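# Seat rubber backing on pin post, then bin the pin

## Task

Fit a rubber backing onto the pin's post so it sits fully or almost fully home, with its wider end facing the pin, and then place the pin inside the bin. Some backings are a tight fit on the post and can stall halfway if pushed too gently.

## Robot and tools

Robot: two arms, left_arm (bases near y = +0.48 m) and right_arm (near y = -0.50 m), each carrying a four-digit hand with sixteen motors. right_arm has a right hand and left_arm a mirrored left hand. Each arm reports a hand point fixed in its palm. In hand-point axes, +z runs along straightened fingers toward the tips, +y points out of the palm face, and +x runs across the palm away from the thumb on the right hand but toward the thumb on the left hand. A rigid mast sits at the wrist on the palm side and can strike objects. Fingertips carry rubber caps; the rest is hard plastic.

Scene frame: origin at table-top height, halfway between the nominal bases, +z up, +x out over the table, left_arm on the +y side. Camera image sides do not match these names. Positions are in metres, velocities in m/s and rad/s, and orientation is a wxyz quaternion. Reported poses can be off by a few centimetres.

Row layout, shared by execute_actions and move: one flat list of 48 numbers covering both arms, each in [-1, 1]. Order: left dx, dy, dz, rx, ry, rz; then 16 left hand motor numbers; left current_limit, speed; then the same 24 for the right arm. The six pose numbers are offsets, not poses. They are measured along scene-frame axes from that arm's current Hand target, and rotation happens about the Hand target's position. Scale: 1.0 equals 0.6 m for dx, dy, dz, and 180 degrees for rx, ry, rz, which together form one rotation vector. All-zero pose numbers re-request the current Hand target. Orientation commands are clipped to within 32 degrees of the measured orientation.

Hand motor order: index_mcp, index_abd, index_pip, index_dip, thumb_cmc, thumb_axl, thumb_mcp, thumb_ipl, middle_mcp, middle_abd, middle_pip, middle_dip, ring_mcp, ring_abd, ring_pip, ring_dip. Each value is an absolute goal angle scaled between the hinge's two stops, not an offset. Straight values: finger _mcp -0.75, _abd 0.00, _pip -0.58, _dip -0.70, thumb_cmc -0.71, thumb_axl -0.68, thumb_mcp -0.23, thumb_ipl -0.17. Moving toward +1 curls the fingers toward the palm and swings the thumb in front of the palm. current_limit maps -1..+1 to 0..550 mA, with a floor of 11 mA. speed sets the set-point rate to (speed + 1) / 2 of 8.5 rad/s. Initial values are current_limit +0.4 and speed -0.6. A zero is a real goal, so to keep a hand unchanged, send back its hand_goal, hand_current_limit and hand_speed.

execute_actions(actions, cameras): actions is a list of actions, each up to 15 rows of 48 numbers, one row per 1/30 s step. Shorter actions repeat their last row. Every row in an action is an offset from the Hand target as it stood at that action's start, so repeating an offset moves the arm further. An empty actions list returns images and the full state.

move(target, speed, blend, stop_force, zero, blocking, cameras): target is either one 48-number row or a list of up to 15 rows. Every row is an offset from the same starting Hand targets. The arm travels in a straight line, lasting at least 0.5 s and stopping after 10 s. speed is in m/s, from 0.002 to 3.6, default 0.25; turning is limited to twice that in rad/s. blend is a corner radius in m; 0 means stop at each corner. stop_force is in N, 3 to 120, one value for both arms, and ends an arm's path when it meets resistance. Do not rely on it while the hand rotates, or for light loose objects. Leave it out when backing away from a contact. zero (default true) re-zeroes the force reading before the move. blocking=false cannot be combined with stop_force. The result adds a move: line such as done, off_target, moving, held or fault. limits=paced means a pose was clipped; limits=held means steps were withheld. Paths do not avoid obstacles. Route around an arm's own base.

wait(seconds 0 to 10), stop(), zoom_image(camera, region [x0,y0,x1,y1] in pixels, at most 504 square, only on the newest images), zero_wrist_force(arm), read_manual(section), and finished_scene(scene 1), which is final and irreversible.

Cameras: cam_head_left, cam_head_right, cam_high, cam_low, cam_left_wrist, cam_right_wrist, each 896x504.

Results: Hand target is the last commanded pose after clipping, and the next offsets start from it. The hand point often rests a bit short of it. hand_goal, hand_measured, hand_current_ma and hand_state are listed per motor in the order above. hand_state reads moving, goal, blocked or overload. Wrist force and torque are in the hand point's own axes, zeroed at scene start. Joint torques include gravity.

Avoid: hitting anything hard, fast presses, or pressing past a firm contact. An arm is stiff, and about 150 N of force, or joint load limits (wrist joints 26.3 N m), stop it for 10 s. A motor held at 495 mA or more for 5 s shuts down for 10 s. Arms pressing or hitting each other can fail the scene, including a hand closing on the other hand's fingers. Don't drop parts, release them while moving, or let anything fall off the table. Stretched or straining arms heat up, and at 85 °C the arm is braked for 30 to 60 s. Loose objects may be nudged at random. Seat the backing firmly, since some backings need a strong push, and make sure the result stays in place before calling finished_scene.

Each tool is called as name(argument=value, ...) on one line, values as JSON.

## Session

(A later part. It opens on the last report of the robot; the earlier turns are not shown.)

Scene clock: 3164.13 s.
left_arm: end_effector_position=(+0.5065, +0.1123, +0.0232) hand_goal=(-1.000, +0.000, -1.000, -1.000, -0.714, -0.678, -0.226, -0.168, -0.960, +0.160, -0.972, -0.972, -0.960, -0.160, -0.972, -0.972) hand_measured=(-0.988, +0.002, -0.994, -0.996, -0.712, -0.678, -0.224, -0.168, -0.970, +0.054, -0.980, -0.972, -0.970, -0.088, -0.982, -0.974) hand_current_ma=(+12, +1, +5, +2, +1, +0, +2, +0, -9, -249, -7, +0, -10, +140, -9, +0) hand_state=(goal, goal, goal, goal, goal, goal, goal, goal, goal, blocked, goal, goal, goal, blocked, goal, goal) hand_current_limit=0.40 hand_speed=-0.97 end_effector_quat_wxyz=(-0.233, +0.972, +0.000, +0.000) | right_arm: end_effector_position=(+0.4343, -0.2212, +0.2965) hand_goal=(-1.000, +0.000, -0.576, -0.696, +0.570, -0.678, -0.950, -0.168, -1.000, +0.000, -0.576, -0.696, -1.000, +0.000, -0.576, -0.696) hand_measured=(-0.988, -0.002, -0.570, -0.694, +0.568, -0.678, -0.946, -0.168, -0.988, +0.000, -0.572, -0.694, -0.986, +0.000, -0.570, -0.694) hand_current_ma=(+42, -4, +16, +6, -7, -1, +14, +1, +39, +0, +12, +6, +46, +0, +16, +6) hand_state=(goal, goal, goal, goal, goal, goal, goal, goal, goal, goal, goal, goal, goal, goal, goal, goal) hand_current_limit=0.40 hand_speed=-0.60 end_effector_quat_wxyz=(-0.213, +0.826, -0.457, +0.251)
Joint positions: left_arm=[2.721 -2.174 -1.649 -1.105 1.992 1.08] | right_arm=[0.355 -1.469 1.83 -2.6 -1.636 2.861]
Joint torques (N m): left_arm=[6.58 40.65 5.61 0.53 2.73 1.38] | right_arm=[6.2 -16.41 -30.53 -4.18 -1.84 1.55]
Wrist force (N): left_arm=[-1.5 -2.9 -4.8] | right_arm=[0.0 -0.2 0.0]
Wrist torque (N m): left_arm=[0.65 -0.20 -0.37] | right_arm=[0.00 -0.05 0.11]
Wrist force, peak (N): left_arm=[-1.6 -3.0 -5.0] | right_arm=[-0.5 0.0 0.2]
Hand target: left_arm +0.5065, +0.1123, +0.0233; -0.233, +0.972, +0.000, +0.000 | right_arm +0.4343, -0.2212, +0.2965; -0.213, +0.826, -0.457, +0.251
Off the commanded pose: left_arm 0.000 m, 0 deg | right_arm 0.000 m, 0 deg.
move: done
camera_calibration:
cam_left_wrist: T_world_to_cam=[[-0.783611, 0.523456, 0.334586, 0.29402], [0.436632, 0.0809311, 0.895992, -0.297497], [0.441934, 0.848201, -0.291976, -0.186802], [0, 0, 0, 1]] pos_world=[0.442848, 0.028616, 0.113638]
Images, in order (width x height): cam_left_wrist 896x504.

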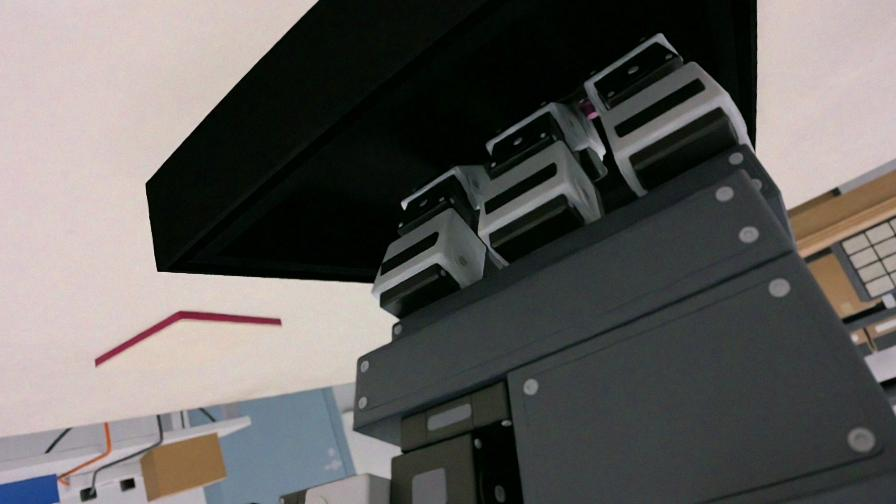

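move(target=[0,0,0.003,0,0,0, -1.0, 0.0, -1.0, -1.0, -0.714, -0.678, -0.226, -0.168, -0.959, 0.16, -0.971, -0.971, -0.959, -0.16, -0.971, -0.971, 0.4, -0.97, 0,0,0,0,0,0, -1.0, 0, -0.576, -0.696, 0.571, -0.678, -0.95, -0.168, -1.0, 0, -0.576, -0.696, -1.0, 0, -0.576, -0.696, 0.4, -0.6], speed=0.01)

move(target=[0,0,0,0,0,0, -1.0, 0.0, -1.0, -1.0, -0.714, -0.678, -0.226, -0.168, -0.959, -0.07, -0.971, -0.971, -0.959, 0.03, -0.971, -0.971, 0.4, -0.97, 0,0,0,0,0,0, -1.0, 0, -0.576, -0.696, 0.571, -0.678, -0.95, -0.168, -1.0, 0, -0.576, -0.696, -1.0, 0, -0.576, -0.696, 0.4, -0.6], speed=0.01)

wait(seconds=1.0, cameras=["cam_left_wrist"])

zoom_image(camera="cam_left_wrist", region=[545, 60, 625, 124])

Scene clock: 3186.67 s.
left_arm: end_effector_position=(+0.5065, +0.1123, +0.0251) hand_goal=(-1.000, +0.000, -1.000, -1.000, -0.714, -0.678, -0.226, -0.168, -0.960, +0.160, -0.972, -0.972, -0.960, -0.160, -0.972, -0.972) hand_measured=(-0.988, +0.002, -0.994, -0.996, -0.712, -0.678, -0.224, -0.168, -0.958, +0.054, -0.974, -0.972, -0.958, -0.088, -0.976, -0.974) hand_current_ma=(+12, +1, +5, +2, +1, +0, +2, +0, +1, -249, -1, +0, +1, +140, -3, +0) hand_state=(goal, goal, goal, goal, goal, goal, goal, goal, goal, blocked, goal, goal, goal, blocked, goal, goal) hand_current_limit=0.40 hand_speed=-0.97 end_effector_quat_wxyz=(-0.233, +0.972, +0.000, +0.000) | right_arm: end_effector_position=(+0.4343, -0.2212, +0.2965) hand_goal=(-1.000, +0.000, -0.576, -0.696, +0.570, -0.678, -0.950, -0.168, -1.000, +0.000, -0.576, -0.696, -1.000, +0.000, -0.576, -0.696) hand_measured=(-0.988, -0.002, -0.570, -0.694, +0.568, -0.678, -0.946, -0.168, -0.988, +0.000, -0.572, -0.694, -0.986, +0.000, -0.570, -0.694) hand_current_ma=(+42, -4, +16, +6, -7, -1, +14, +1, +39, +0, +12, +6, +46, +0, +16, +6) hand_state=(goal, goal, goal, goal, goal, goal, goal, goal, goal, goal, goal, goal, goal, goal, goal, goal) hand_current_limit=0.40 hand_speed=-0.60 end_effector_quat_wxyz=(-0.213, +0.826, -0.457, +0.251)
Joint positions: left_arm=[2.721 -2.171 -1.648 -1.109 1.992 1.08] | right_arm=[0.355 -1.469 1.83 -2.6 -1.636 2.861]
Joint torques (N m): left_arm=[6.22 47.9 28.44 0.01 1.75 1.42] | right_arm=[6.75 -15.75 -30.07 -4.22 -1.99 1.43]
Wrist force (N): left_arm=[-1.7 -2.0 -0.7] | right_arm=[-0.5 0.0 0.2]
Wrist torque (N m): left_arm=[0.19 -0.07 -0.38] | right_arm=[0.01 0.01 0.07]
Wrist force, peak (N): left_arm=[-1.4 -2.9 -5.2] | right_arm=[-0.5 0.4 0.3]
Hand target: left_arm +0.5065, +0.1123, +0.0251; -0.233, +0.972, +0.000, +0.000 | right_arm +0.4343, -0.2212, +0.2965; -0.213, +0.826, -0.457, +0.251
Off the commanded pose: left_arm 0.000 m, 0 deg | right_arm 0.000 m, 0 deg.
move: done

Scene clock: 3188.77 s.
left_arm: end_effector_position=(+0.5065, +0.1123, +0.0251) hand_goal=(-1.000, +0.000, -1.000, -1.000, -0.714, -0.678, -0.226, -0.168, -0.960, -0.070, -0.972, -0.972, -0.960, +0.030, -0.972, -0.972) hand_measured=(-0.988, +0.002, -0.994, -0.996, -0.712, -0.678, -0.224, -0.168, -0.956, -0.066, -0.972, -0.972, -0.954, +0.028, -0.972, -0.974) hand_current_ma=(+12, +1, +5, +2, +1, +0, +2, +0, +4, +2, +0, +0, +4, -1, +0, +0) hand_state=(goal, goal, goal, goal, goal, goal, goal, goal, goal, goal, goal, goal, goal, goal, goal, goal) hand_current_limit=0.40 hand_speed=-0.97 end_effector_quat_wxyz=(-0.233, +0.972, +0.000, +0.000) | right_arm: end_effector_position=(+0.4343, -0.2212, +0.2965) hand_goal=(-1.000, +0.000, -0.576, -0.696, +0.570, -0.678, -0.950, -0.168, -1.000, +0.000, -0.576, -0.696, -1.000, +0.000, -0.576, -0.696) hand_measured=(-0.988, -0.002, -0.570, -0.694, +0.568, -0.678, -0.946, -0.168, -0.988, +0.000, -0.572, -0.694, -0.986, +0.000, -0.570, -0.694) hand_current_ma=(+42, -4, +16, +6, -7, -1, +14, +1, +39, +0, +12, +6, +46, +0, +16, +6) hand_state=(goal, goal, goal, goal, goal, goal, goal, goal, goal, goal, goal, goal, goal, goal, goal, goal) hand_current_limit=0.40 hand_speed=-0.60 end_effector_quat_wxyz=(-0.213, +0.826, -0.457, +0.251)
Joint positions: left_arm=[2.721 -2.171 -1.648 -1.108 1.992 1.08] | right_arm=[0.355 -1.469 1.83 -2.6 -1.636 2.861]
Joint torques (N m): left_arm=[6.35 32.36 16.39 3.16 1.26 1.46] | right_arm=[6.11 -15.79 -30.15 -4.17 -1.98 1.48]
Wrist force (N): left_arm=[-1.7 -1.7 -0.5] | right_arm=[-0.2 -0.1 0.1]
Wrist torque (N m): left_arm=[0.15 -0.05 -0.40] | right_arm=[0.01 -0.04 0.09]
Wrist force, peak (N): left_arm=[-1.5 -2.2 -2.0] | right_arm=[-0.5 0.0 0.3]
Hand target: left_arm +0.5065, +0.1123, +0.0251; -0.233, +0.972, +0.000, +0.000 | right_arm +0.4343, -0.2212, +0.2965; -0.213, +0.826, -0.457, +0.251
Off the commanded pose: left_arm 0.000 m, 0 deg | right_arm 0.000 m, 0 deg.
move: done

Scene clock: 3189.77 s.
left_arm: end_effector_position=(+0.5065, +0.1123, +0.0251) hand_goal=(-1.000, +0.000, -1.000, -1.000, -0.714, -0.678, -0.226, -0.168, -0.960, -0.070, -0.972, -0.972, -0.960, +0.030, -0.972, -0.972) hand_measured=(-0.988, +0.002, -0.994, -0.996, -0.712, -0.678, -0.224, -0.168, -0.956, -0.066, -0.972, -0.972, -0.954, +0.028, -0.972, -0.974) hand_current_ma=(+12, +1, +5, +2, +1, +0, +2, +0, +4, +2, +0, +0, +4, -1, +0, +0) hand_state=(goal, goal, goal, goal, goal, goal, goal, goal, goal, goal, goal, goal, goal, goal, goal, goal) hand_current_limit=0.40 hand_speed=-0.97 end_effector_quat_wxyz=(-0.233, +0.972, +0.000, +0.000) | right_arm: end_effector_position=(+0.4343, -0.2212, +0.2965) hand_goal=(-1.000, +0.000, -0.576, -0.696, +0.570, -0.678, -0.950, -0.168, -1.000, +0.000, -0.576, -0.696, -1.000, +0.000, -0.576, -0.696) hand_measured=(-0.988, -0.002, -0.570, -0.694, +0.568, -0.678, -0.946, -0.168, -0.988, +0.000, -0.572, -0.694, -0.986, +0.000, -0.570, -0.694) hand_current_ma=(+42, -4, +16, +6, -7, -1, +14, +1, +39, +0, +12, +6, +46, +0, +16, +6) hand_state=(goal, goal, goal, goal, goal, goal, goal, goal, goal, goal, goal, goal, goal, goal, goal, goal) hand_current_limit=0.40 hand_speed=-0.60 end_effector_quat_wxyz=(-0.213, +0.826, -0.457, +0.251)
Joint positions: left_arm=[2.721 -2.171 -1.648 -1.108 1.992 1.08] | right_arm=[0.355 -1.469 1.83 -2.6 -1.636 2.861]
Joint torques (N m): left_arm=[6.92 31.95 9.19 3.26 1.02 1.46] | right_arm=[7.19 -15.73 -30.73 -4.14 -2.19 1.29]
Wrist force (N): left_arm=[-1.5 -1.4 -0.5] | right_arm=[-0.3 0.0 0.2]
Wrist torque (N m): left_arm=[0.18 -0.08 -0.39] | right_arm=[0.00 -0.02 0.08]
Wrist force, peak (N): left_arm=[-1.7 -1.8 -0.8] | right_arm=[-0.4 0.0 0.2]
Hand target: left_arm +0.5065, +0.1123, +0.0251; -0.233, +0.972, +0.000, +0.000 | right_arm +0.4343, -0.2212, +0.2965; -0.213, +0.826, -0.457, +0.251
Off the commanded pose: left_arm 0.000 m, 0 deg | right_arm 0.000 m, 0 deg.
wait: 1.00 s; at rest by 0.17 s
camera_calibration:
cam_left_wrist: T_world_to_cam=[[-0.783611, 0.523456, 0.334586, 0.293384], [0.436632, 0.0809311, 0.895992, -0.299199], [0.441934, 0.848201, -0.291976, -0.186247], [0, 0, 0, 1]] pos_world=[0.442848, 0.028616, 0.115538]
Images, in order (width x height): cam_left_wrist 896x504.

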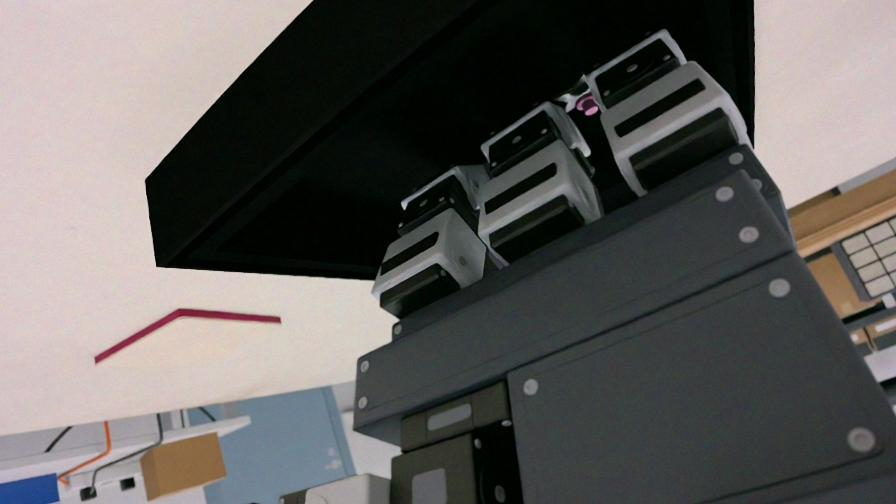

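Scaled by 6.300 from the camera's 896x504 image, which has a finer 1280x720 frame.

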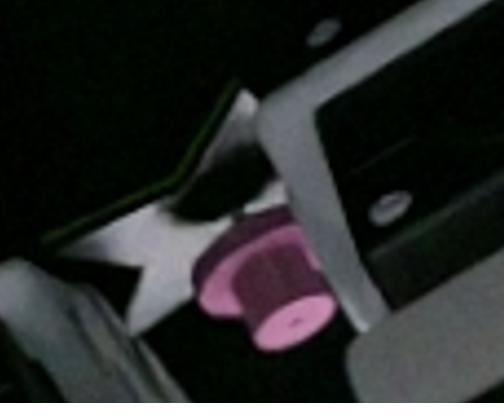

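move(target=[0,0,0.11,0,0,0, -1.0, 0.0, -1.0, -1.0, -0.714, -0.678, -0.226, -0.168, -0.959, -0.07, -0.971, -0.971, -0.959, 0.03, -0.971, -0.971, 0.4, -0.97, 0,0,0,0,0,0, -1.0, 0, -0.576, -0.696, 0.571, -0.678, -0.95, -0.168, -1.0, 0, -0.576, -0.696, -1.0, 0, -0.576, -0.696, 0.4, -0.6], speed=0.04, cameras=["cam_left_wrist"])

zoom_image(camera="cam_left_wrist", region=[500, 0, 660, 130])

move(target=[-0.0348,0.105,0.165,-0.15,0,0, -0.754, 0.0, -0.576, -0.696, -0.714, -0.678, -0.226, -0.168, -0.754, 0.0, -0.576, -0.696, -0.754, 0.0, -0.576, -0.696, 0.4, -0.8, 0,0,0,0,0,0, -1.0, 0, -0.576, -0.696, 0.571, -0.678, -0.95, -0.168, -1.0, 0, -0.576, -0.696, -1.0, 0, -0.576, -0.696, 0.4, -0.6], speed=0.12, cameras=["cam_left_wrist"])

zoom_image(camera="cam_left_wrist", region=[420, 0, 560, 100])

Scene clock: 3248.33 s.
left_arm: end_effector_position=(+0.5066, +0.1123, +0.0913) hand_goal=(-1.000, +0.000, -1.000, -1.000, -0.714, -0.678, -0.226, -0.168, -0.960, -0.070, -0.972, -0.972, -0.960, +0.030, -0.972, -0.972) hand_measured=(-0.988, +0.002, -0.994, -0.996, -0.712, -0.678, -0.224, -0.168, -0.954, -0.066, -0.972, -0.972, -0.954, +0.028, -0.972, -0.974) hand_current_ma=(+12, +1, +5, +2, +1, +0, +2, +0, +4, +2, +0, +0, +5, -1, +0, +0) hand_state=(goal, goal, goal, goal, goal, goal, goal, goal, goal, goal, goal, goal, goal, goal, goal, goal) hand_current_limit=0.40 hand_speed=-0.97 end_effector_quat_wxyz=(-0.233, +0.972, +0.000, +0.000) end_effector_velocity=(+0.001, -0.001, -0.001) end_effector_angular_velocity=(-0.002, -0.002, +0.000) | right_arm: end_effector_position=(+0.4343, -0.2212, +0.2965) hand_goal=(-1.000, +0.000, -0.576, -0.696, +0.570, -0.678, -0.950, -0.168, -1.000, +0.000, -0.576, -0.696, -1.000, +0.000, -0.576, -0.696) hand_measured=(-0.988, -0.002, -0.570, -0.694, +0.568, -0.678, -0.946, -0.168, -0.988, +0.000, -0.572, -0.694, -0.986, +0.000, -0.570, -0.694) hand_current_ma=(+42, -4, +16, +6, -7, -1, +14, +1, +39, +0, +12, +6, +46, +0, +16, +6) hand_state=(goal, goal, goal, goal, goal, goal, goal, goal, goal, goal, goal, goal, goal, goal, goal, goal) hand_current_limit=0.40 hand_speed=-0.60 end_effector_quat_wxyz=(-0.213, +0.826, -0.457, +0.251)
Joint positions: left_arm=[2.721 -2.082 -1.593 -1.252 1.992 1.08] | right_arm=[0.355 -1.469 1.83 -2.6 -1.636 2.861]
Joint velocities: left_arm=[0 -0.002 -0.001 0.005 -0.001 0] | right_arm=[within noise]
Joint torques (N m): left_arm=[6.19 30.32 4.98 4.14 -0.71 0.85] | right_arm=[7 -15.82 -31.05 -3.99 -1.97 1.3]
Wrist force (N): left_arm=[-1.6 -1.5 -0.6] | right_arm=[-0.2 0.1 0.3]
Wrist torque (N m): left_arm=[0.17 -0.07 -0.39] | right_arm=[0.01 -0.04 0.10]
Wrist force, peak (N): left_arm=[-1.7 -2.0 -1.2] | right_arm=[-0.6 -0.1 -0.1]
Hand target: left_arm +0.5065, +0.1123, +0.0911; -0.233, +0.972, +0.000, +0.000 | right_arm +0.4343, -0.2212, +0.2965; -0.213, +0.826, -0.457, +0.251
Off the commanded pose: left_arm 0.000 m, 0 deg | right_arm 0.000 m, 0 deg.
move: done
camera_calibration:
cam_left_wrist: T_world_to_cam=[[-0.78371, 0.52351, 0.334269, 0.271336], [0.436326, 0.0809961, 0.896136, -0.358407], [0.442062, 0.848161, -0.291898, -0.166988], [0, 0, 0, 1]] pos_world=[0.44285, 0.0286155, 0.181739]
Images, in order (width x height): cam_left_wrist 896x504.

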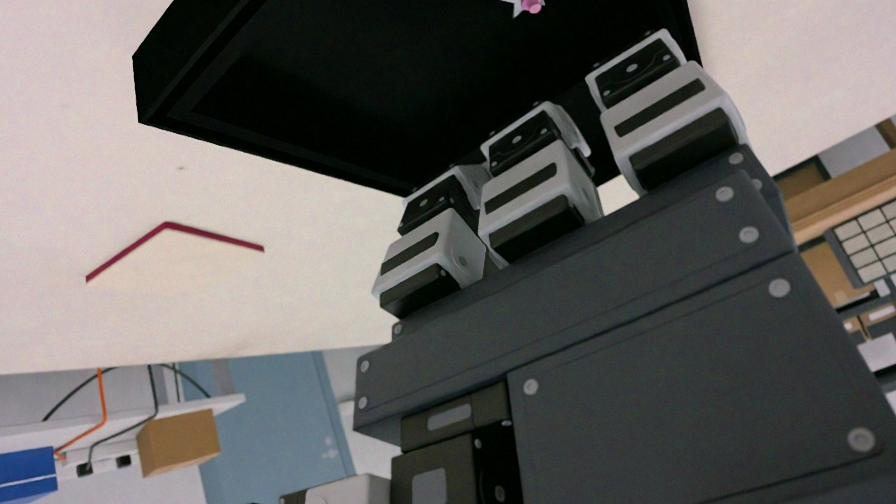

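Scaled by 3.150 from the camera's 896x504 image, which has a finer 1280x720 frame.

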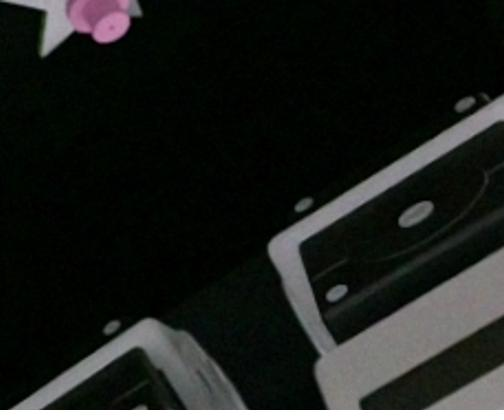

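Scene clock: 3250.73 s.
left_arm: end_effector_position=(+0.4856, +0.1753, +0.1900) hand_goal=(-0.754, +0.000, -0.576, -0.696, -0.714, -0.678, -0.226, -0.168, -0.754, +0.000, -0.576, -0.696, -0.754, +0.000, -0.576, -0.696) hand_measured=(-0.752, +0.002, -0.578, -0.698, -0.712, -0.678, -0.224, -0.168, -0.752, -0.004, -0.578, -0.698, -0.752, +0.002, -0.578, -0.698) hand_current_ma=(+1, +1, -1, -1, +1, +0, +2, +0, +1, -1, -1, -1, +2, +1, -1, -1) hand_state=(goal, goal, goal, goal, goal, goal, goal, goal, goal, goal, goal, goal, goal, goal, goal, goal) hand_current_limit=0.40 hand_speed=-0.80 end_effector_quat_wxyz=(+0.000, +1.000, +0.000, +0.000) | right_arm: end_effector_position=(+0.4343, -0.2212, +0.2965) hand_goal=(-1.000, +0.000, -0.576, -0.696, +0.570, -0.678, -0.950, -0.168, -1.000, +0.000, -0.576, -0.696, -1.000, +0.000, -0.576, -0.696) hand_measured=(-0.988, -0.002, -0.570, -0.694, +0.568, -0.678, -0.946, -0.168, -0.988, +0.000, -0.572, -0.694, -0.986, +0.000, -0.570, -0.694) hand_current_ma=(+42, -4, +16, +6, -7, -1, +14, +1, +39, +0, +12, +6, +46, +0, +16, +6) hand_state=(goal, goal, goal, goal, goal, goal, goal, goal, goal, goal, goal, goal, goal, goal, goal, goal) hand_current_limit=0.40 hand_speed=-0.60 end_effector_quat_wxyz=(-0.213, +0.826, -0.457, +0.251)
Joint positions: left_arm=[2.997 -1.772 -1.851 -1.09 1.57 1.403] | right_arm=[0.355 -1.469 1.83 -2.6 -1.636 2.861]
Joint torques (N m): left_arm=[0.25 24.36 33.16 -0.14 0.55 -0.98] | right_arm=[6.66 -15.61 -30.42 -4.05 -2.19 1.37]
Wrist force (N): left_arm=[-1.3 -0.4 -1.2] | right_arm=[0.0 0.2 0.3]
Wrist torque (N m): left_arm=[0.22 -0.07 -0.24] | right_arm=[0.02 -0.06 0.11]
Wrist force, peak (N): left_arm=[-1.8 -2.1 -0.8] | right_arm=[-0.4 0.0 0.3]
Hand target: left_arm +0.4856, +0.1753, +0.1901; +0.000, +1.000, +0.000, +0.000 | right_arm +0.4343, -0.2212, +0.2965; -0.213, +0.826, -0.457, +0.251
Off the commanded pose: left_arm 0.000 m, 0 deg | right_arm 0.000 m, 0 deg.
move: done
camera_calibration:
cam_left_wrist: T_world_to_cam=[[-0.783602, 0.618303, 0.0605742, 0.22414], [0.436639, 0.478752, 0.761671, -0.487182], [0.441943, 0.623296, -0.645126, -0.0757761], [0, 0, 0, 1]] pos_world=[0.421848, 0.141884, 0.30861]
Images, in order (width x height): cam_left_wrist 896x504.

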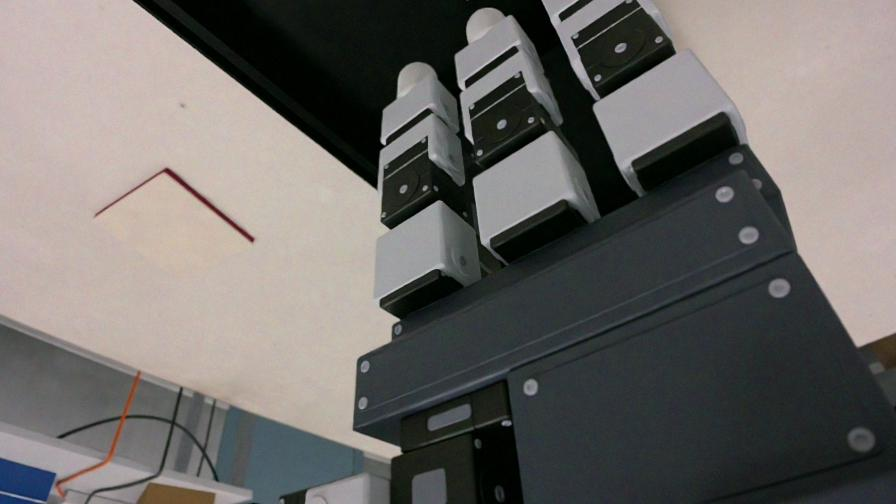

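Scaled by 3.600 from the camera's 896x504 image, which has a finer 1280x720 frame.

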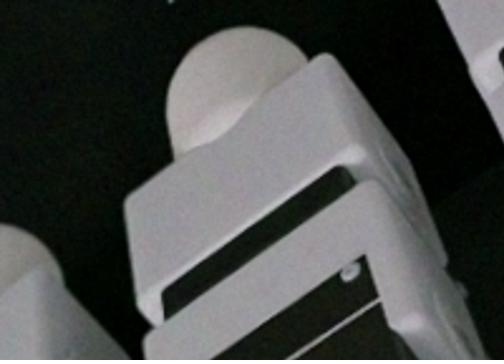

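move(target=[0,0,-0.05,0,0,0, -0.754, 0.0, -0.576, -0.696, -0.714, -0.678, -0.226, -0.168, -0.754, 0.0, -0.576, -0.696, -0.754, 0.0, -0.576, -0.696, 0.4, -0.8, 0,0,0,0,0,0, -1.0, 0, -0.576, -0.696, 0.571, -0.678, -0.95, -0.168, -1.0, 0, -0.576, -0.696, -1.0, 0, -0.576, -0.696, 0.4, -0.6], speed=0.05, cameras=["cam_left_wrist"])

zoom_image(camera="cam_left_wrist", region=[420, 0, 560, 100])

Scene clock: 3258.73 s.
left_arm: end_effector_position=(+0.4855, +0.1753, +0.1599) hand_goal=(-0.754, +0.000, -0.576, -0.696, -0.714, -0.678, -0.226, -0.168, -0.754, +0.000, -0.576, -0.696, -0.754, +0.000, -0.576, -0.696) hand_measured=(-0.752, +0.002, -0.578, -0.698, -0.712, -0.678, -0.224, -0.168, -0.752, -0.004, -0.578, -0.698, -0.752, +0.002, -0.578, -0.698) hand_current_ma=(+1, +1, -1, -1, +1, +0, +2, +0, +1, -1, -1, -1, +2, +1, -1, -1) hand_state=(goal, goal, goal, goal, goal, goal, goal, goal, goal, goal, goal, goal, goal, goal, goal, goal) hand_current_limit=0.40 hand_speed=-0.80 end_effector_quat_wxyz=(+0.000, +1.000, +0.000, +0.000) | right_arm: end_effector_position=(+0.4343, -0.2212, +0.2965) hand_goal=(-1.000, +0.000, -0.576, -0.696, +0.570, -0.678, -0.950, -0.168, -1.000, +0.000, -0.576, -0.696, -1.000, +0.000, -0.576, -0.696) hand_measured=(-0.988, -0.002, -0.570, -0.694, +0.568, -0.678, -0.946, -0.168, -0.988, +0.000, -0.572, -0.694, -0.986, +0.000, -0.570, -0.694) hand_current_ma=(+42, -4, +16, +6, -7, -1, +14, +1, +39, +0, +12, +6, +46, +0, +16, +6) hand_state=(goal, goal, goal, goal, goal, goal, goal, goal, goal, goal, goal, goal, goal, goal, goal, goal) hand_current_limit=0.40 hand_speed=-0.60 end_effector_quat_wxyz=(-0.213, +0.826, -0.457, +0.251)
Joint positions: left_arm=[2.997 -1.809 -1.893 -1.011 1.57 1.403] | right_arm=[0.355 -1.469 1.83 -2.6 -1.636 2.861]
Joint torques (N m): left_arm=[6.61 39.66 31.72 -0.28 -1.4 1.53] | right_arm=[6.22 -15.94 -30.69 -3.87 -1.96 1.36]
Wrist force (N): left_arm=[-1.4 -0.5 -1.2] | right_arm=[-0.2 0.2 0.0]
Wrist torque (N m): left_arm=[0.22 -0.07 -0.23] | right_arm=[0.05 -0.04 0.10]
Wrist force, peak (N): left_arm=[-1.3 -0.3 -1.5] | right_arm=[-0.4 -0.2 0.4]
Hand target: left_arm +0.4856, +0.1753, +0.1601; +0.000, +1.000, +0.000, +0.000 | right_arm +0.4343, -0.2212, +0.2965; -0.213, +0.826, -0.457, +0.251
Off the commanded pose: left_arm 0.000 m, 0 deg | right_arm 0.000 m, 0 deg.
move: done
camera_calibration:
cam_left_wrist: T_world_to_cam=[[-0.783591, 0.618303, 0.0607089, 0.225921], [0.43685, 0.478864, 0.76148, -0.464307], [0.441754, 0.62321, -0.64534, -0.0950417], [0, 0, 0, 1]] pos_world=[0.421847, 0.141883, 0.278511]
Images, in order (width x height): cam_left_wrist 896x504.

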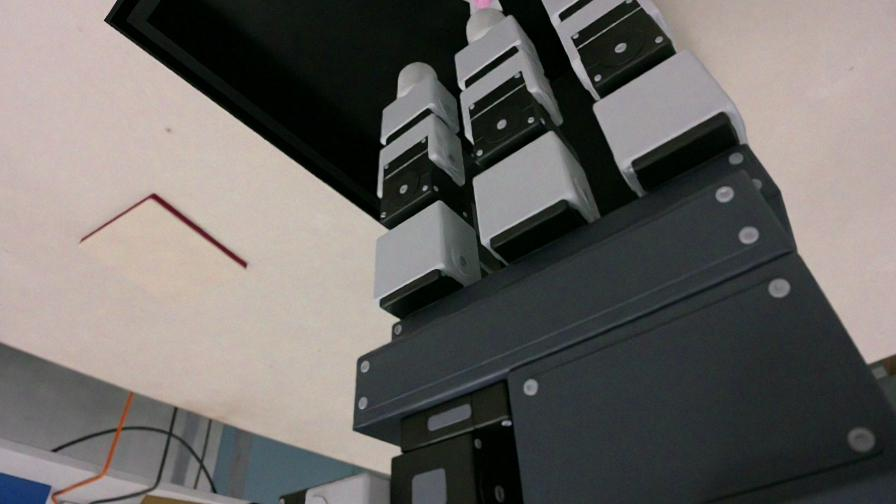

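Scaled by 3.600 from the camera's 896x504 image, which has a finer 1280x720 frame.

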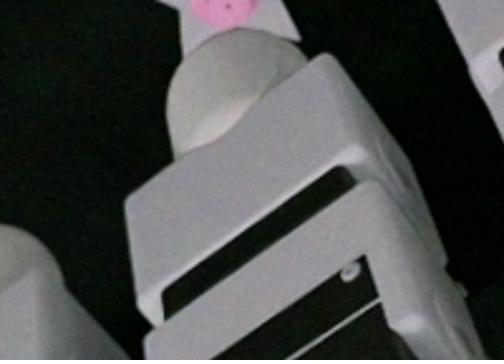

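zoom_image(camera="cam_left_wrist", region=[455, 0, 525, 50])

Scaled by 7.200 from the camera's 896x504 image, which has a finer 1280x720 frame.

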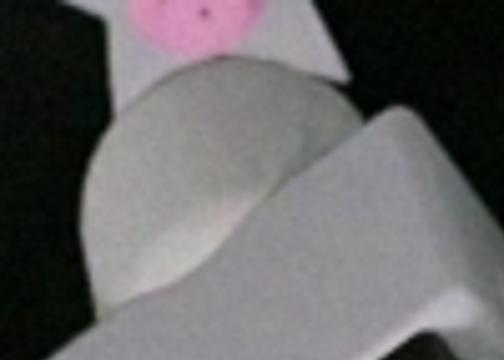

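move(target=[[-0.0031,-0.0003,0,0,0,0, -0.754, 0.0, -0.576, -0.696, -0.714, -0.678, -0.226, -0.168, -0.754, 0.0, -0.576, -0.696, -0.754, 0.0, -0.576, -0.696, 0.4, -0.8, 0,0,0,0,0,0, -1.0, 0, -0.576, -0.696, 0.571, -0.678, -0.95, -0.168, -1.0, 0, -0.576, -0.696, -1.0, 0, -0.576, -0.696, 0.4, -0.6],[-0.0031,-0.0003,-0.05,0,0,0, -0.754, 0.0, -0.576, -0.696, -0.714, -0.678, -0.226, -0.168, -0.754, 0.0, -0.576, -0.696, -0.754, 0.0, -0.576, -0.696, 0.4, -0.8, 0,0,0,0,0,0, -1.0, 0, -0.576, -0.696, 0.571, -0.678, -0.95, -0.168, -1.0, 0, -0.576, -0.696, -1.0, 0, -0.576, -0.696, 0.4, -0.6]], speed=0.012, stop_force=4, cameras=["cam_left_wrist"])

zoom_image(camera="cam_left_wrist", region=[455, 0, 525, 50])

Scene clock: 3309.33 s.
left_arm: end_effector_position=(+0.4838, +0.1751, +0.1379) hand_goal=(-0.754, +0.000, -0.576, -0.696, -0.714, -0.678, -0.226, -0.168, -0.754, +0.000, -0.576, -0.696, -0.754, +0.000, -0.576, -0.696) hand_measured=(-0.752, +0.002, -0.578, -0.698, -0.712, -0.678, -0.224, -0.168, -0.752, -0.008, -0.578, -0.698, -0.752, -0.018, -0.578, -0.698) hand_current_ma=(+1, +1, -1, -1, +1, +0, +2, +0, +1, -5, -1, -1, +2, -18, -1, -1) hand_state=(goal, goal, goal, goal, goal, goal, goal, goal, goal, goal, goal, goal, goal, goal, goal, goal) hand_current_limit=0.40 hand_speed=-0.80 end_effector_quat_wxyz=(+0.000, +1.000, +0.000, +0.000) | right_arm: end_effector_position=(+0.4343, -0.2212, +0.2965) hand_goal=(-1.000, +0.000, -0.576, -0.696, +0.570, -0.678, -0.950, -0.168, -1.000, +0.000, -0.576, -0.696, -1.000, +0.000, -0.576, -0.696) hand_measured=(-0.988, -0.002, -0.570, -0.694, +0.568, -0.678, -0.946, -0.168, -0.988, +0.000, -0.572, -0.694, -0.986, +0.000, -0.570, -0.694) hand_current_ma=(+42, -4, +16, +6, -7, -1, +14, +1, +39, +0, +12, +6, +46, +0, +16, +6) hand_state=(goal, goal, goal, goal, goal, goal, goal, goal, goal, goal, goal, goal, goal, goal, goal, goal) hand_current_limit=0.40 hand_speed=-0.60 end_effector_quat_wxyz=(-0.213, +0.826, -0.457, +0.251)
Joint positions: left_arm=[2.996 -1.836 -1.925 -0.952 1.57 1.402] | right_arm=[0.355 -1.469 1.83 -2.6 -1.636 2.861]
Joint torques (N m): left_arm=[-7.39 38.91 30.13 -0.76 0.19 1.71] | right_arm=[5.78 -15.49 -30.1 -3.95 -2.12 1.26]
Wrist force (N): left_arm=[-0.2 -0.4 -3.7] | right_arm=[-0.3 0.0 0.2]
Wrist torque (N m): left_arm=[0.40 -0.02 -0.17] | right_arm=[0.01 -0.03 0.09]
Wrist force, peak (N): left_arm=[0.5 -0.3 -7.7] | right_arm=[-0.5 0.1 0.4]
Hand target: left_arm +0.4838, +0.1751, +0.1379; +0.000, +1.000, +0.000, +0.000 (not the last commanded pose) | right_arm +0.4343, -0.2212, +0.2965; -0.213, +0.826, -0.457, +0.251
Off the commanded pose: left_arm 0.008 m, 0 deg | right_arm 0.000 m, 0 deg.
move: contact (left_arm); path passed 1 of 2 targets
camera_calibration:
cam_left_wrist: T_world_to_cam=[[-0.7836, 0.618314, 0.0604909, 0.226034], [0.436616, 0.478817, 0.761643, -0.446534], [0.441971, 0.623235, -0.645167, -0.108523], [0, 0, 0, 1]] pos_world=[0.420048, 0.141683, 0.256411]
Images, in order (width x height): cam_left_wrist 896x504.

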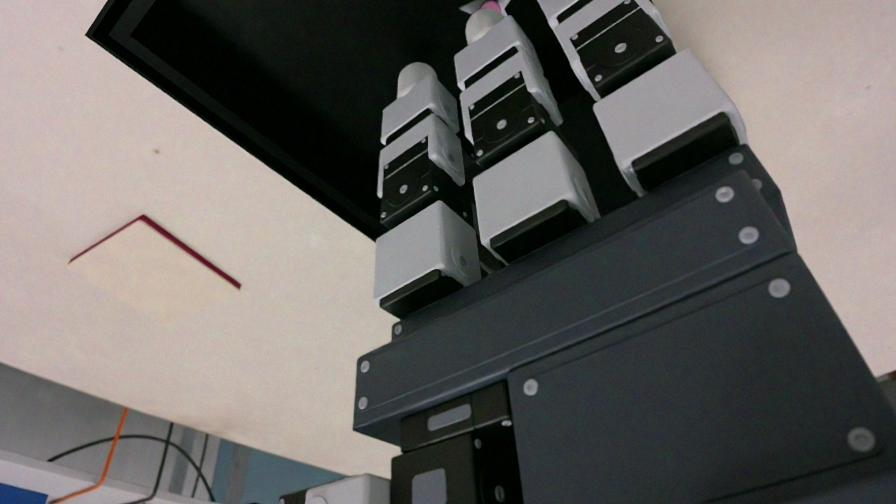

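Scaled by 7.200 from the camera's 896x504 image, which has a finer 1280x720 frame.

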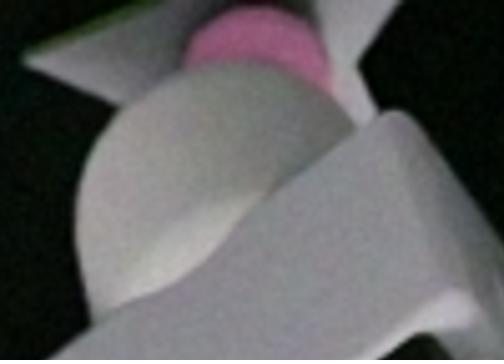

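move(target=[0,0,-0.02,0,0,0, -0.754, 0.0, -0.576, -0.696, -0.714, -0.678, -0.226, -0.168, -0.754, 0.0, -0.576, -0.696, -0.754, 0.0, -0.576, -0.696, 0.4, -0.8, 0,0,0,0,0,0, -1.0, 0, -0.576, -0.696, 0.571, -0.678, -0.95, -0.168, -1.0, 0, -0.576, -0.696, -1.0, 0, -0.576, -0.696, 0.4, -0.6], speed=0.004, stop_force=10, cameras=["cam_left_wrist"])

zoom_image(camera="cam_left_wrist", region=[455, 0, 525, 50])

Scene clock: 3332.33 s.
left_arm: end_effector_position=(+0.4838, +0.1751, +0.1366) hand_goal=(-0.754, +0.000, -0.576, -0.696, -0.714, -0.678, -0.226, -0.168, -0.754, +0.000, -0.576, -0.696, -0.754, +0.000, -0.576, -0.696) hand_measured=(-0.752, +0.002, -0.578, -0.698, -0.712, -0.678, -0.224, -0.168, -0.752, -0.010, -0.578, -0.698, -0.752, -0.016, -0.578, -0.698) hand_current_ma=(+1, +1, -1, -1, +1, +0, +2, +0, +1, -9, -1, -1, +2, -15, -1, -1) hand_state=(goal, goal, goal, goal, goal, goal, goal, goal, goal, goal, goal, goal, goal, goal, goal, goal) hand_current_limit=0.40 hand_speed=-0.80 end_effector_quat_wxyz=(+0.000, +1.000, +0.000, +0.000) | right_arm: end_effector_position=(+0.4343, -0.2212, +0.2965) hand_goal=(-1.000, +0.000, -0.576, -0.696, +0.570, -0.678, -0.950, -0.168, -1.000, +0.000, -0.576, -0.696, -1.000, +0.000, -0.576, -0.696) hand_measured=(-0.988, -0.002, -0.570, -0.694, +0.568, -0.678, -0.946, -0.168, -0.988, +0.000, -0.572, -0.694, -0.986, +0.000, -0.570, -0.694) hand_current_ma=(+42, -4, +16, +6, -7, -1, +14, +1, +39, +0, +12, +6, +46, +0, +16, +6) hand_state=(goal, goal, goal, goal, goal, goal, goal, goal, goal, goal, goal, goal, goal, goal, goal, goal) hand_current_limit=0.40 hand_speed=-0.60 end_effector_quat_wxyz=(-0.213, +0.826, -0.457, +0.251)
Joint positions: left_arm=[2.996 -1.838 -1.926 -0.948 1.57 1.402] | right_arm=[0.355 -1.469 1.83 -2.6 -1.636 2.861]
Joint torques (N m): left_arm=[-7.67 34.27 26.52 -1.42 0.05 1.62] | right_arm=[6.43 -16.11 -29.98 -3.77 -2.1 1.22]
Wrist force (N): left_arm=[-0.3 -0.6 -11.3] | right_arm=[-0.2 0.0 0.3]
Wrist torque (N m): left_arm=[1.02 -0.15 -0.14] | right_arm=[0.01 -0.04 0.09]
Wrist force, peak (N): left_arm=[0.4 -0.4 -15.0] | right_arm=[-0.4 0.2 0.3]
Hand target: left_arm +0.4838, +0.1751, +0.1366; +0.000, +1.000, +0.000, +0.000 (not the last commanded pose) | right_arm +0.4343, -0.2212, +0.2965; -0.213, +0.826, -0.457, +0.251
Off the commanded pose: left_arm 0.011 m, 0 deg | right_arm 0.000 m, 0 deg.
move: contact (left_arm)
camera_calibration:
cam_left_wrist: T_world_to_cam=[[-0.783665, 0.618264, 0.0601604, 0.226311], [0.43634, 0.478952, 0.761717, -0.44551], [0.442128, 0.623181, -0.645111, -0.109479], [0, 0, 0, 1]] pos_world=[0.42015, 0.141683, 0.255112]
Images, in order (width x height): cam_left_wrist 896x504.

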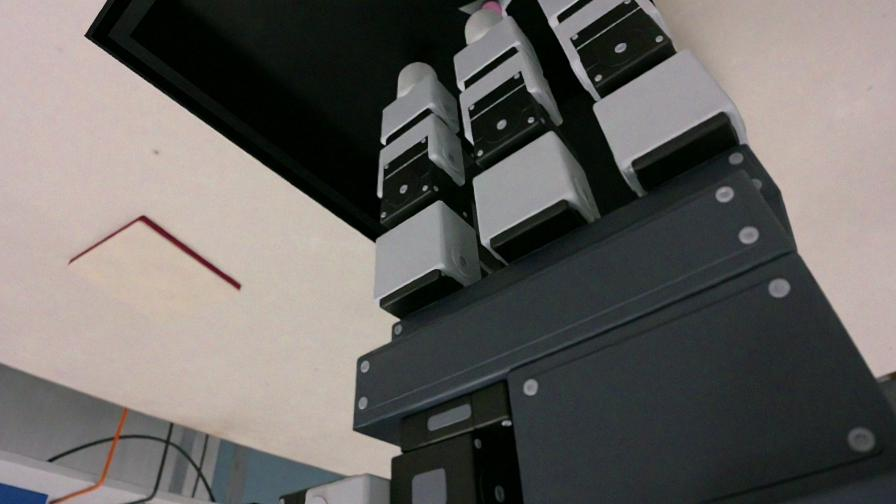

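Scaled by 7.200 from the camera's 896x504 image, which has a finer 1280x720 frame.

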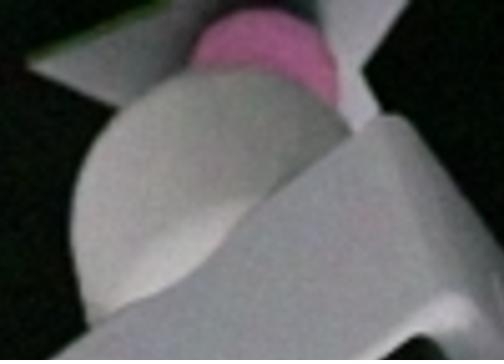

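move(target=[0,0,-0.02,0,0,0, -0.754, 0.0, -0.576, -0.696, -0.714, -0.678, -0.226, -0.168, -0.754, 0.0, -0.576, -0.696, -0.754, 0.0, -0.576, -0.696, 0.4, -0.8, 0,0,0,0,0,0, -1.0, 0, -0.576, -0.696, 0.571, -0.678, -0.95, -0.168, -1.0, 0, -0.576, -0.696, -1.0, 0, -0.576, -0.696, 0.4, -0.6], speed=0.004, stop_force=12, cameras=["cam_left_wrist"])

zoom_image(camera="cam_left_wrist", region=[455, 0, 525, 50])

Scene clock: 3347.10 s.
left_arm: end_effector_position=(+0.4839, +0.1751, +0.1289) hand_goal=(-0.754, +0.000, -0.576, -0.696, -0.714, -0.678, -0.226, -0.168, -0.754, +0.000, -0.576, -0.696, -0.754, +0.000, -0.576, -0.696) hand_measured=(-0.752, +0.002, -0.578, -0.698, -0.712, -0.678, -0.224, -0.168, -0.756, -0.004, -0.578, -0.698, -0.752, -0.006, -0.578, -0.698) hand_current_ma=(+1, +1, -1, -1, +1, +0, +2, +0, +0, -1, -1, -1, +1, -4, -1, -1) hand_state=(goal, goal, goal, goal, goal, goal, goal, goal, goal, goal, goal, goal, goal, goal, goal, goal) hand_current_limit=0.40 hand_speed=-0.80 end_effector_quat_wxyz=(+0.000, +1.000, +0.000, +0.000) | right_arm: end_effector_position=(+0.4343, -0.2212, +0.2965) hand_goal=(-1.000, +0.000, -0.576, -0.696, +0.570, -0.678, -0.950, -0.168, -1.000, +0.000, -0.576, -0.696, -1.000, +0.000, -0.576, -0.696) hand_measured=(-0.988, -0.002, -0.570, -0.694, +0.568, -0.678, -0.946, -0.168, -0.988, +0.000, -0.572, -0.694, -0.986, +0.000, -0.570, -0.694) hand_current_ma=(+42, -4, +16, +6, -7, -1, +14, +1, +39, +0, +12, +6, +46, +0, +16, +6) hand_state=(goal, goal, goal, goal, goal, goal, goal, goal, goal, goal, goal, goal, goal, goal, goal, goal) hand_current_limit=0.40 hand_speed=-0.60 end_effector_quat_wxyz=(-0.213, +0.826, -0.457, +0.251)
Joint positions: left_arm=[2.996 -1.849 -1.935 -0.928 1.57 1.402] | right_arm=[0.355 -1.469 1.83 -2.6 -1.636 2.861]
Joint torques (N m): left_arm=[-7.38 28.93 20.77 -2.49 0.3 1.56] | right_arm=[6.79 -15.57 -30.88 -3.89 -1.96 1]
Wrist force (N): left_arm=[3.3 -0.5 -24.2] | right_arm=[0.0 0.0 -0.1]
Wrist torque (N m): left_arm=[1.99 -1.50 0.12] | right_arm=[0.04 -0.05 0.11]
Wrist force, peak (N): left_arm=[3.8 -0.7 -27.7] | right_arm=[-0.3 0.3 0.3]
Hand target: left_arm +0.4839, +0.1751, +0.1289; +0.000, +1.000, +0.000, +0.000 (not the last commanded pose) | right_arm +0.4343, -0.2212, +0.2965; -0.213, +0.826, -0.457, +0.251
Off the commanded pose: left_arm 0.004 m, 0 deg | right_arm 0.000 m, 0 deg.
move: contact (left_arm)
camera_calibration:
cam_left_wrist: T_world_to_cam=[[-0.783614, 0.618359, 0.0598469, 0.226811], [0.436102, 0.478912, 0.761878, -0.439656], [0.442453, 0.623117, -0.64495, -0.114549], [0, 0, 0, 1]] pos_world=[0.42015, 0.141683, 0.247512]
Images, in order (width x height): cam_left_wrist 896x504.

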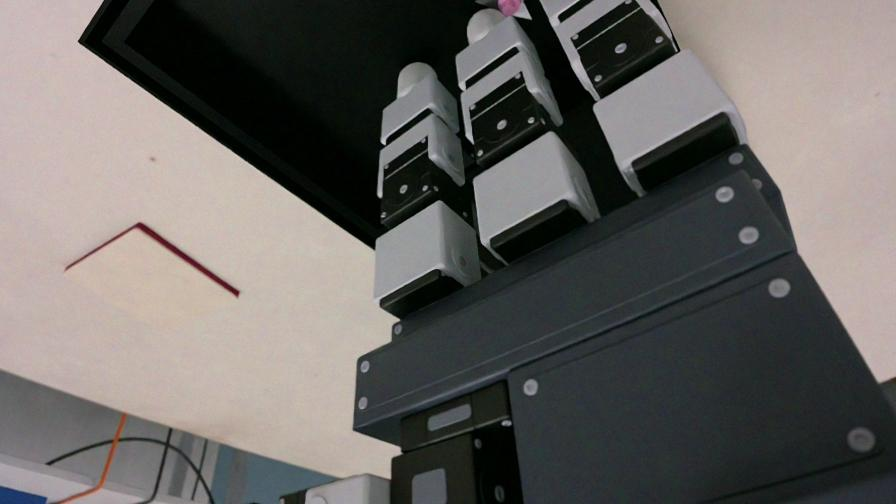

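Scaled by 7.200 from the camera's 896x504 image, which has a finer 1280x720 frame.

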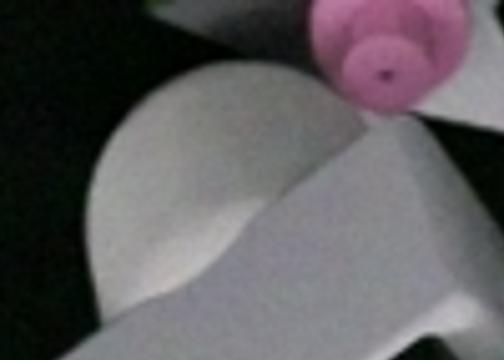

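move(target=[0.004,0,0.052,0,0,0, -0.754, 0.0, -0.576, -0.696, -0.714, -0.678, -0.226, -0.168, -0.754, 0.0, -0.576, -0.696, -0.754, 0.0, -0.576, -0.696, 0.4, -0.8, 0,0,0,0,0,0, -1.0, 0, -0.576, -0.696, 0.571, -0.678, -0.95, -0.168, -1.0, 0, -0.576, -0.696, -1.0, 0, -0.576, -0.696, 0.4, -0.6], speed=0.03, cameras=["cam_left_wrist"])

zoom_image(camera="cam_left_wrist", region=[455, 0, 555, 60])

Scene clock: 3357.07 s.
left_arm: end_effector_position=(+0.4864, +0.1751, +0.1604) hand_goal=(-0.754, +0.000, -0.576, -0.696, -0.714, -0.678, -0.226, -0.168, -0.754, +0.000, -0.576, -0.696, -0.754, +0.000, -0.576, -0.696) hand_measured=(-0.752, +0.002, -0.578, -0.698, -0.712, -0.678, -0.224, -0.168, -0.756, -0.004, -0.578, -0.698, -0.752, -0.002, -0.578, -0.698) hand_current_ma=(+1, +1, -1, -1, +1, +0, +2, +0, +0, -1, -1, -1, +1, -1, -1, -1) hand_state=(goal, goal, goal, goal, goal, goal, goal, goal, goal, goal, goal, goal, goal, goal, goal, goal) hand_current_limit=0.40 hand_speed=-0.80 end_effector_quat_wxyz=(+0.000, +1.000, +0.000, +0.000) end_effector_velocity=(+0.001, +0.000, -0.001) end_effector_angular_velocity=(+0.001, -0.004, +0.000) | right_arm: end_effector_position=(+0.4343, -0.2212, +0.2965) hand_goal=(-1.000, +0.000, -0.576, -0.696, +0.570, -0.678, -0.950, -0.168, -1.000, +0.000, -0.576, -0.696, -1.000, +0.000, -0.576, -0.696) hand_measured=(-0.988, -0.002, -0.570, -0.694, +0.568, -0.678, -0.946, -0.168, -0.988, +0.000, -0.572, -0.694, -0.986, +0.000, -0.570, -0.694) hand_current_ma=(+42, -4, +16, +6, -7, -1, +14, +1, +39, +0, +12, +6, +46, +0, +16, +6) hand_state=(goal, goal, goal, goal, goal, goal, goal, goal, goal, goal, goal, goal, goal, goal, goal, goal) hand_current_limit=0.40 hand_speed=-0.60 end_effector_quat_wxyz=(-0.213, +0.826, -0.457, +0.251)
Joint positions: left_arm=[2.997 -1.81 -1.891 -1.011 1.57 1.403] | right_arm=[0.355 -1.469 1.83 -2.6 -1.636 2.861]
Joint velocities: left_arm=[0 -0.002 -0.001 0.007 0.001 0] | right_arm=[within noise]
Joint torques (N m): left_arm=[7.67 20.47 5.54 4.57 -0.54 1.76] | right_arm=[6 -15.45 -30.26 -3.69 -2.14 1.08]
Wrist force (N): left_arm=[-1.6 -0.5 -0.9] | right_arm=[-0.2 0.0 0.0]
Wrist torque (N m): left_arm=[0.21 -0.04 -0.37] | right_arm=[0.02 -0.04 0.09]
Wrist force, peak (N): left_arm=[3.5 -0.5 -24.4] | right_arm=[-0.6 0.2 0.1]
Hand target: left_arm +0.4863, +0.1751, +0.1601; +0.000, +1.000, +0.000, +0.000 | right_arm +0.4343, -0.2212, +0.2965; -0.213, +0.826, -0.457, +0.251
Off the commanded pose: left_arm 0.000 m, 0 deg | right_arm 0.000 m, 0 deg.
move: done
camera_calibration:
cam_left_wrist: T_world_to_cam=[[-0.783654, 0.618336, 0.0595666, 0.227052], [0.435841, 0.478961, 0.761997, -0.464552], [0.44264, 0.623103, -0.644836, -0.0954502], [0, 0, 0, 1]] pos_world=[0.422651, 0.141583, 0.278912]
Images, in order (width x height): cam_left_wrist 896x504.

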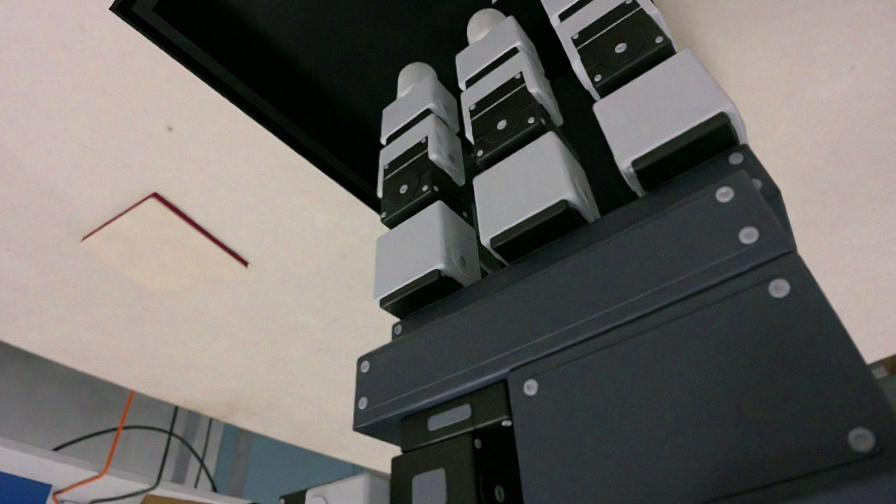

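Scaled by 5.040 from the camera's 896x504 image, which has a finer 1280x720 frame.

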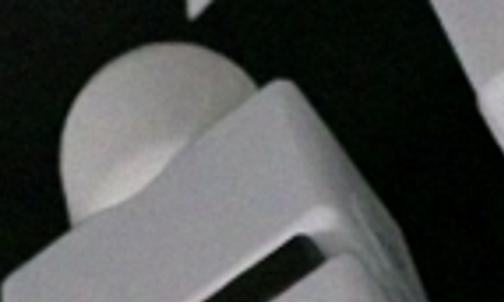

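move(target=[-0.1938,-0.0035,0.0327,0,0,0, -0.754, 0.0, -0.576, -0.696, -0.714, -0.678, -0.226, -0.168, -0.754, 0.0, -0.576, -0.696, -0.754, 0.0, -0.576, -0.696, 0.4, -0.8, 0,0,0,0,0,0, -1.0, 0, -0.576, -0.696, 0.571, -0.678, -0.95, -0.168, -1.0, 0, -0.576, -0.696, -1.0, 0, -0.576, -0.696, 0.4, -0.6], speed=0.15, cameras=["cam_left_wrist"])

zoom_image(camera="cam_left_wrist", region=[310, 70, 370, 130])

Scene clock: 3374.47 s.
left_arm: end_effector_position=(+0.3701, +0.1730, +0.1797) hand_goal=(-0.754, +0.000, -0.576, -0.696, -0.714, -0.678, -0.226, -0.168, -0.754, +0.000, -0.576, -0.696, -0.754, +0.000, -0.576, -0.696) hand_measured=(-0.752, +0.002, -0.578, -0.698, -0.712, -0.678, -0.224, -0.168, -0.754, -0.002, -0.578, -0.698, -0.752, -0.002, -0.578, -0.698) hand_current_ma=(+1, +1, -1, -1, +1, +0, +2, +0, +0, -1, -1, -1, +1, -1, -1, -1) hand_state=(goal, goal, goal, goal, goal, goal, goal, goal, goal, goal, goal, goal, goal, goal, goal, goal) hand_current_limit=0.40 hand_speed=-0.80 end_effector_quat_wxyz=(+0.000, +1.000, +0.000, +0.000) | right_arm: end_effector_position=(+0.4343, -0.2212, +0.2965) hand_goal=(-1.000, +0.000, -0.576, -0.696, +0.570, -0.678, -0.950, -0.168, -1.000, +0.000, -0.576, -0.696, -1.000, +0.000, -0.576, -0.696) hand_measured=(-0.988, -0.002, -0.570, -0.694, +0.568, -0.678, -0.946, -0.168, -0.988, +0.000, -0.572, -0.694, -0.986, +0.000, -0.570, -0.694) hand_current_ma=(+42, -4, +16, +6, -7, -1, +14, +1, +39, +0, +12, +6, +46, +0, +16, +6) hand_state=(goal, goal, goal, goal, goal, goal, goal, goal, goal, goal, goal, goal, goal, goal, goal, goal) hand_current_limit=0.40 hand_speed=-0.60 end_effector_quat_wxyz=(-0.213, +0.826, -0.457, +0.251)
Joint positions: left_arm=[2.946 -1.545 -2.133 -1.034 1.57 1.352] | right_arm=[0.355 -1.469 1.83 -2.6 -1.636 2.861]
Joint torques (N m): left_arm=[7.62 27.18 23.43 4.62 2.16 1.84] | right_arm=[6.36 -16.48 -30.33 -3.59 -1.99 1]
Wrist force (N): left_arm=[-1.4 -0.6 -1.0] | right_arm=[0.0 -0.1 0.2]
Wrist torque (N m): left_arm=[0.18 -0.05 -0.35] | right_arm=[0.00 -0.06 0.10]
Wrist force, peak (N): left_arm=[-3.1 -0.2 -1.4] | right_arm=[-0.3 0.2 0.5]
Hand target: left_arm +0.3701, +0.1730, +0.1798; +0.000, +1.000, +0.000, +0.000 | right_arm +0.4343, -0.2212, +0.2965; -0.213, +0.826, -0.457, +0.251
Off the commanded pose: left_arm 0.000 m, 0 deg | right_arm 0.000 m, 0 deg.
move: done
camera_calibration:
cam_left_wrist: T_world_to_cam=[[-0.783608, 0.618355, 0.0599579, 0.135849], [0.436222, 0.478934, 0.761796, -0.427572], [0.442345, 0.623105, -0.645036, -0.0300226], [0, 0, 0, 1]] pos_world=[0.306249, 0.139483, 0.298212]
Images, in order (width x height): cam_left_wrist 896x504.

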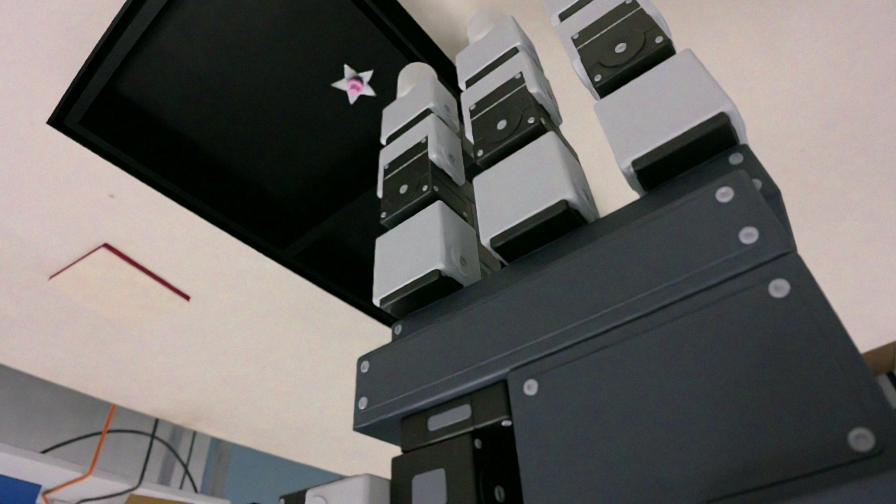

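Scaled by 8.400 from the camera's 896x504 image, which has a finer 1280x720 frame.

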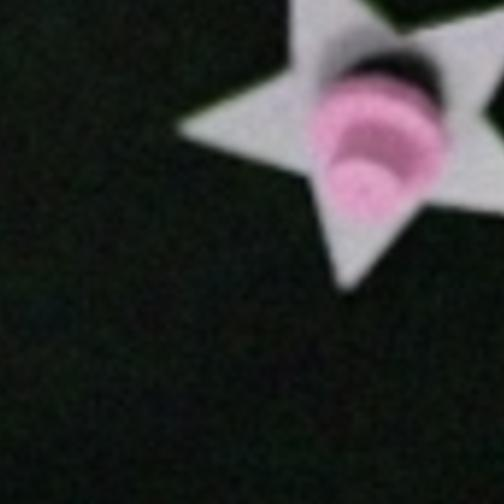

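zoom_image(camera="cam_left_wrist", region=[325, 58, 385, 108])

Scaled by 8.400 from the camera's 896x504 image, which has a finer 1280x720 frame.

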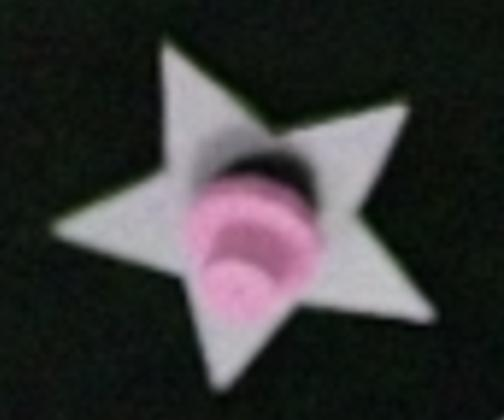

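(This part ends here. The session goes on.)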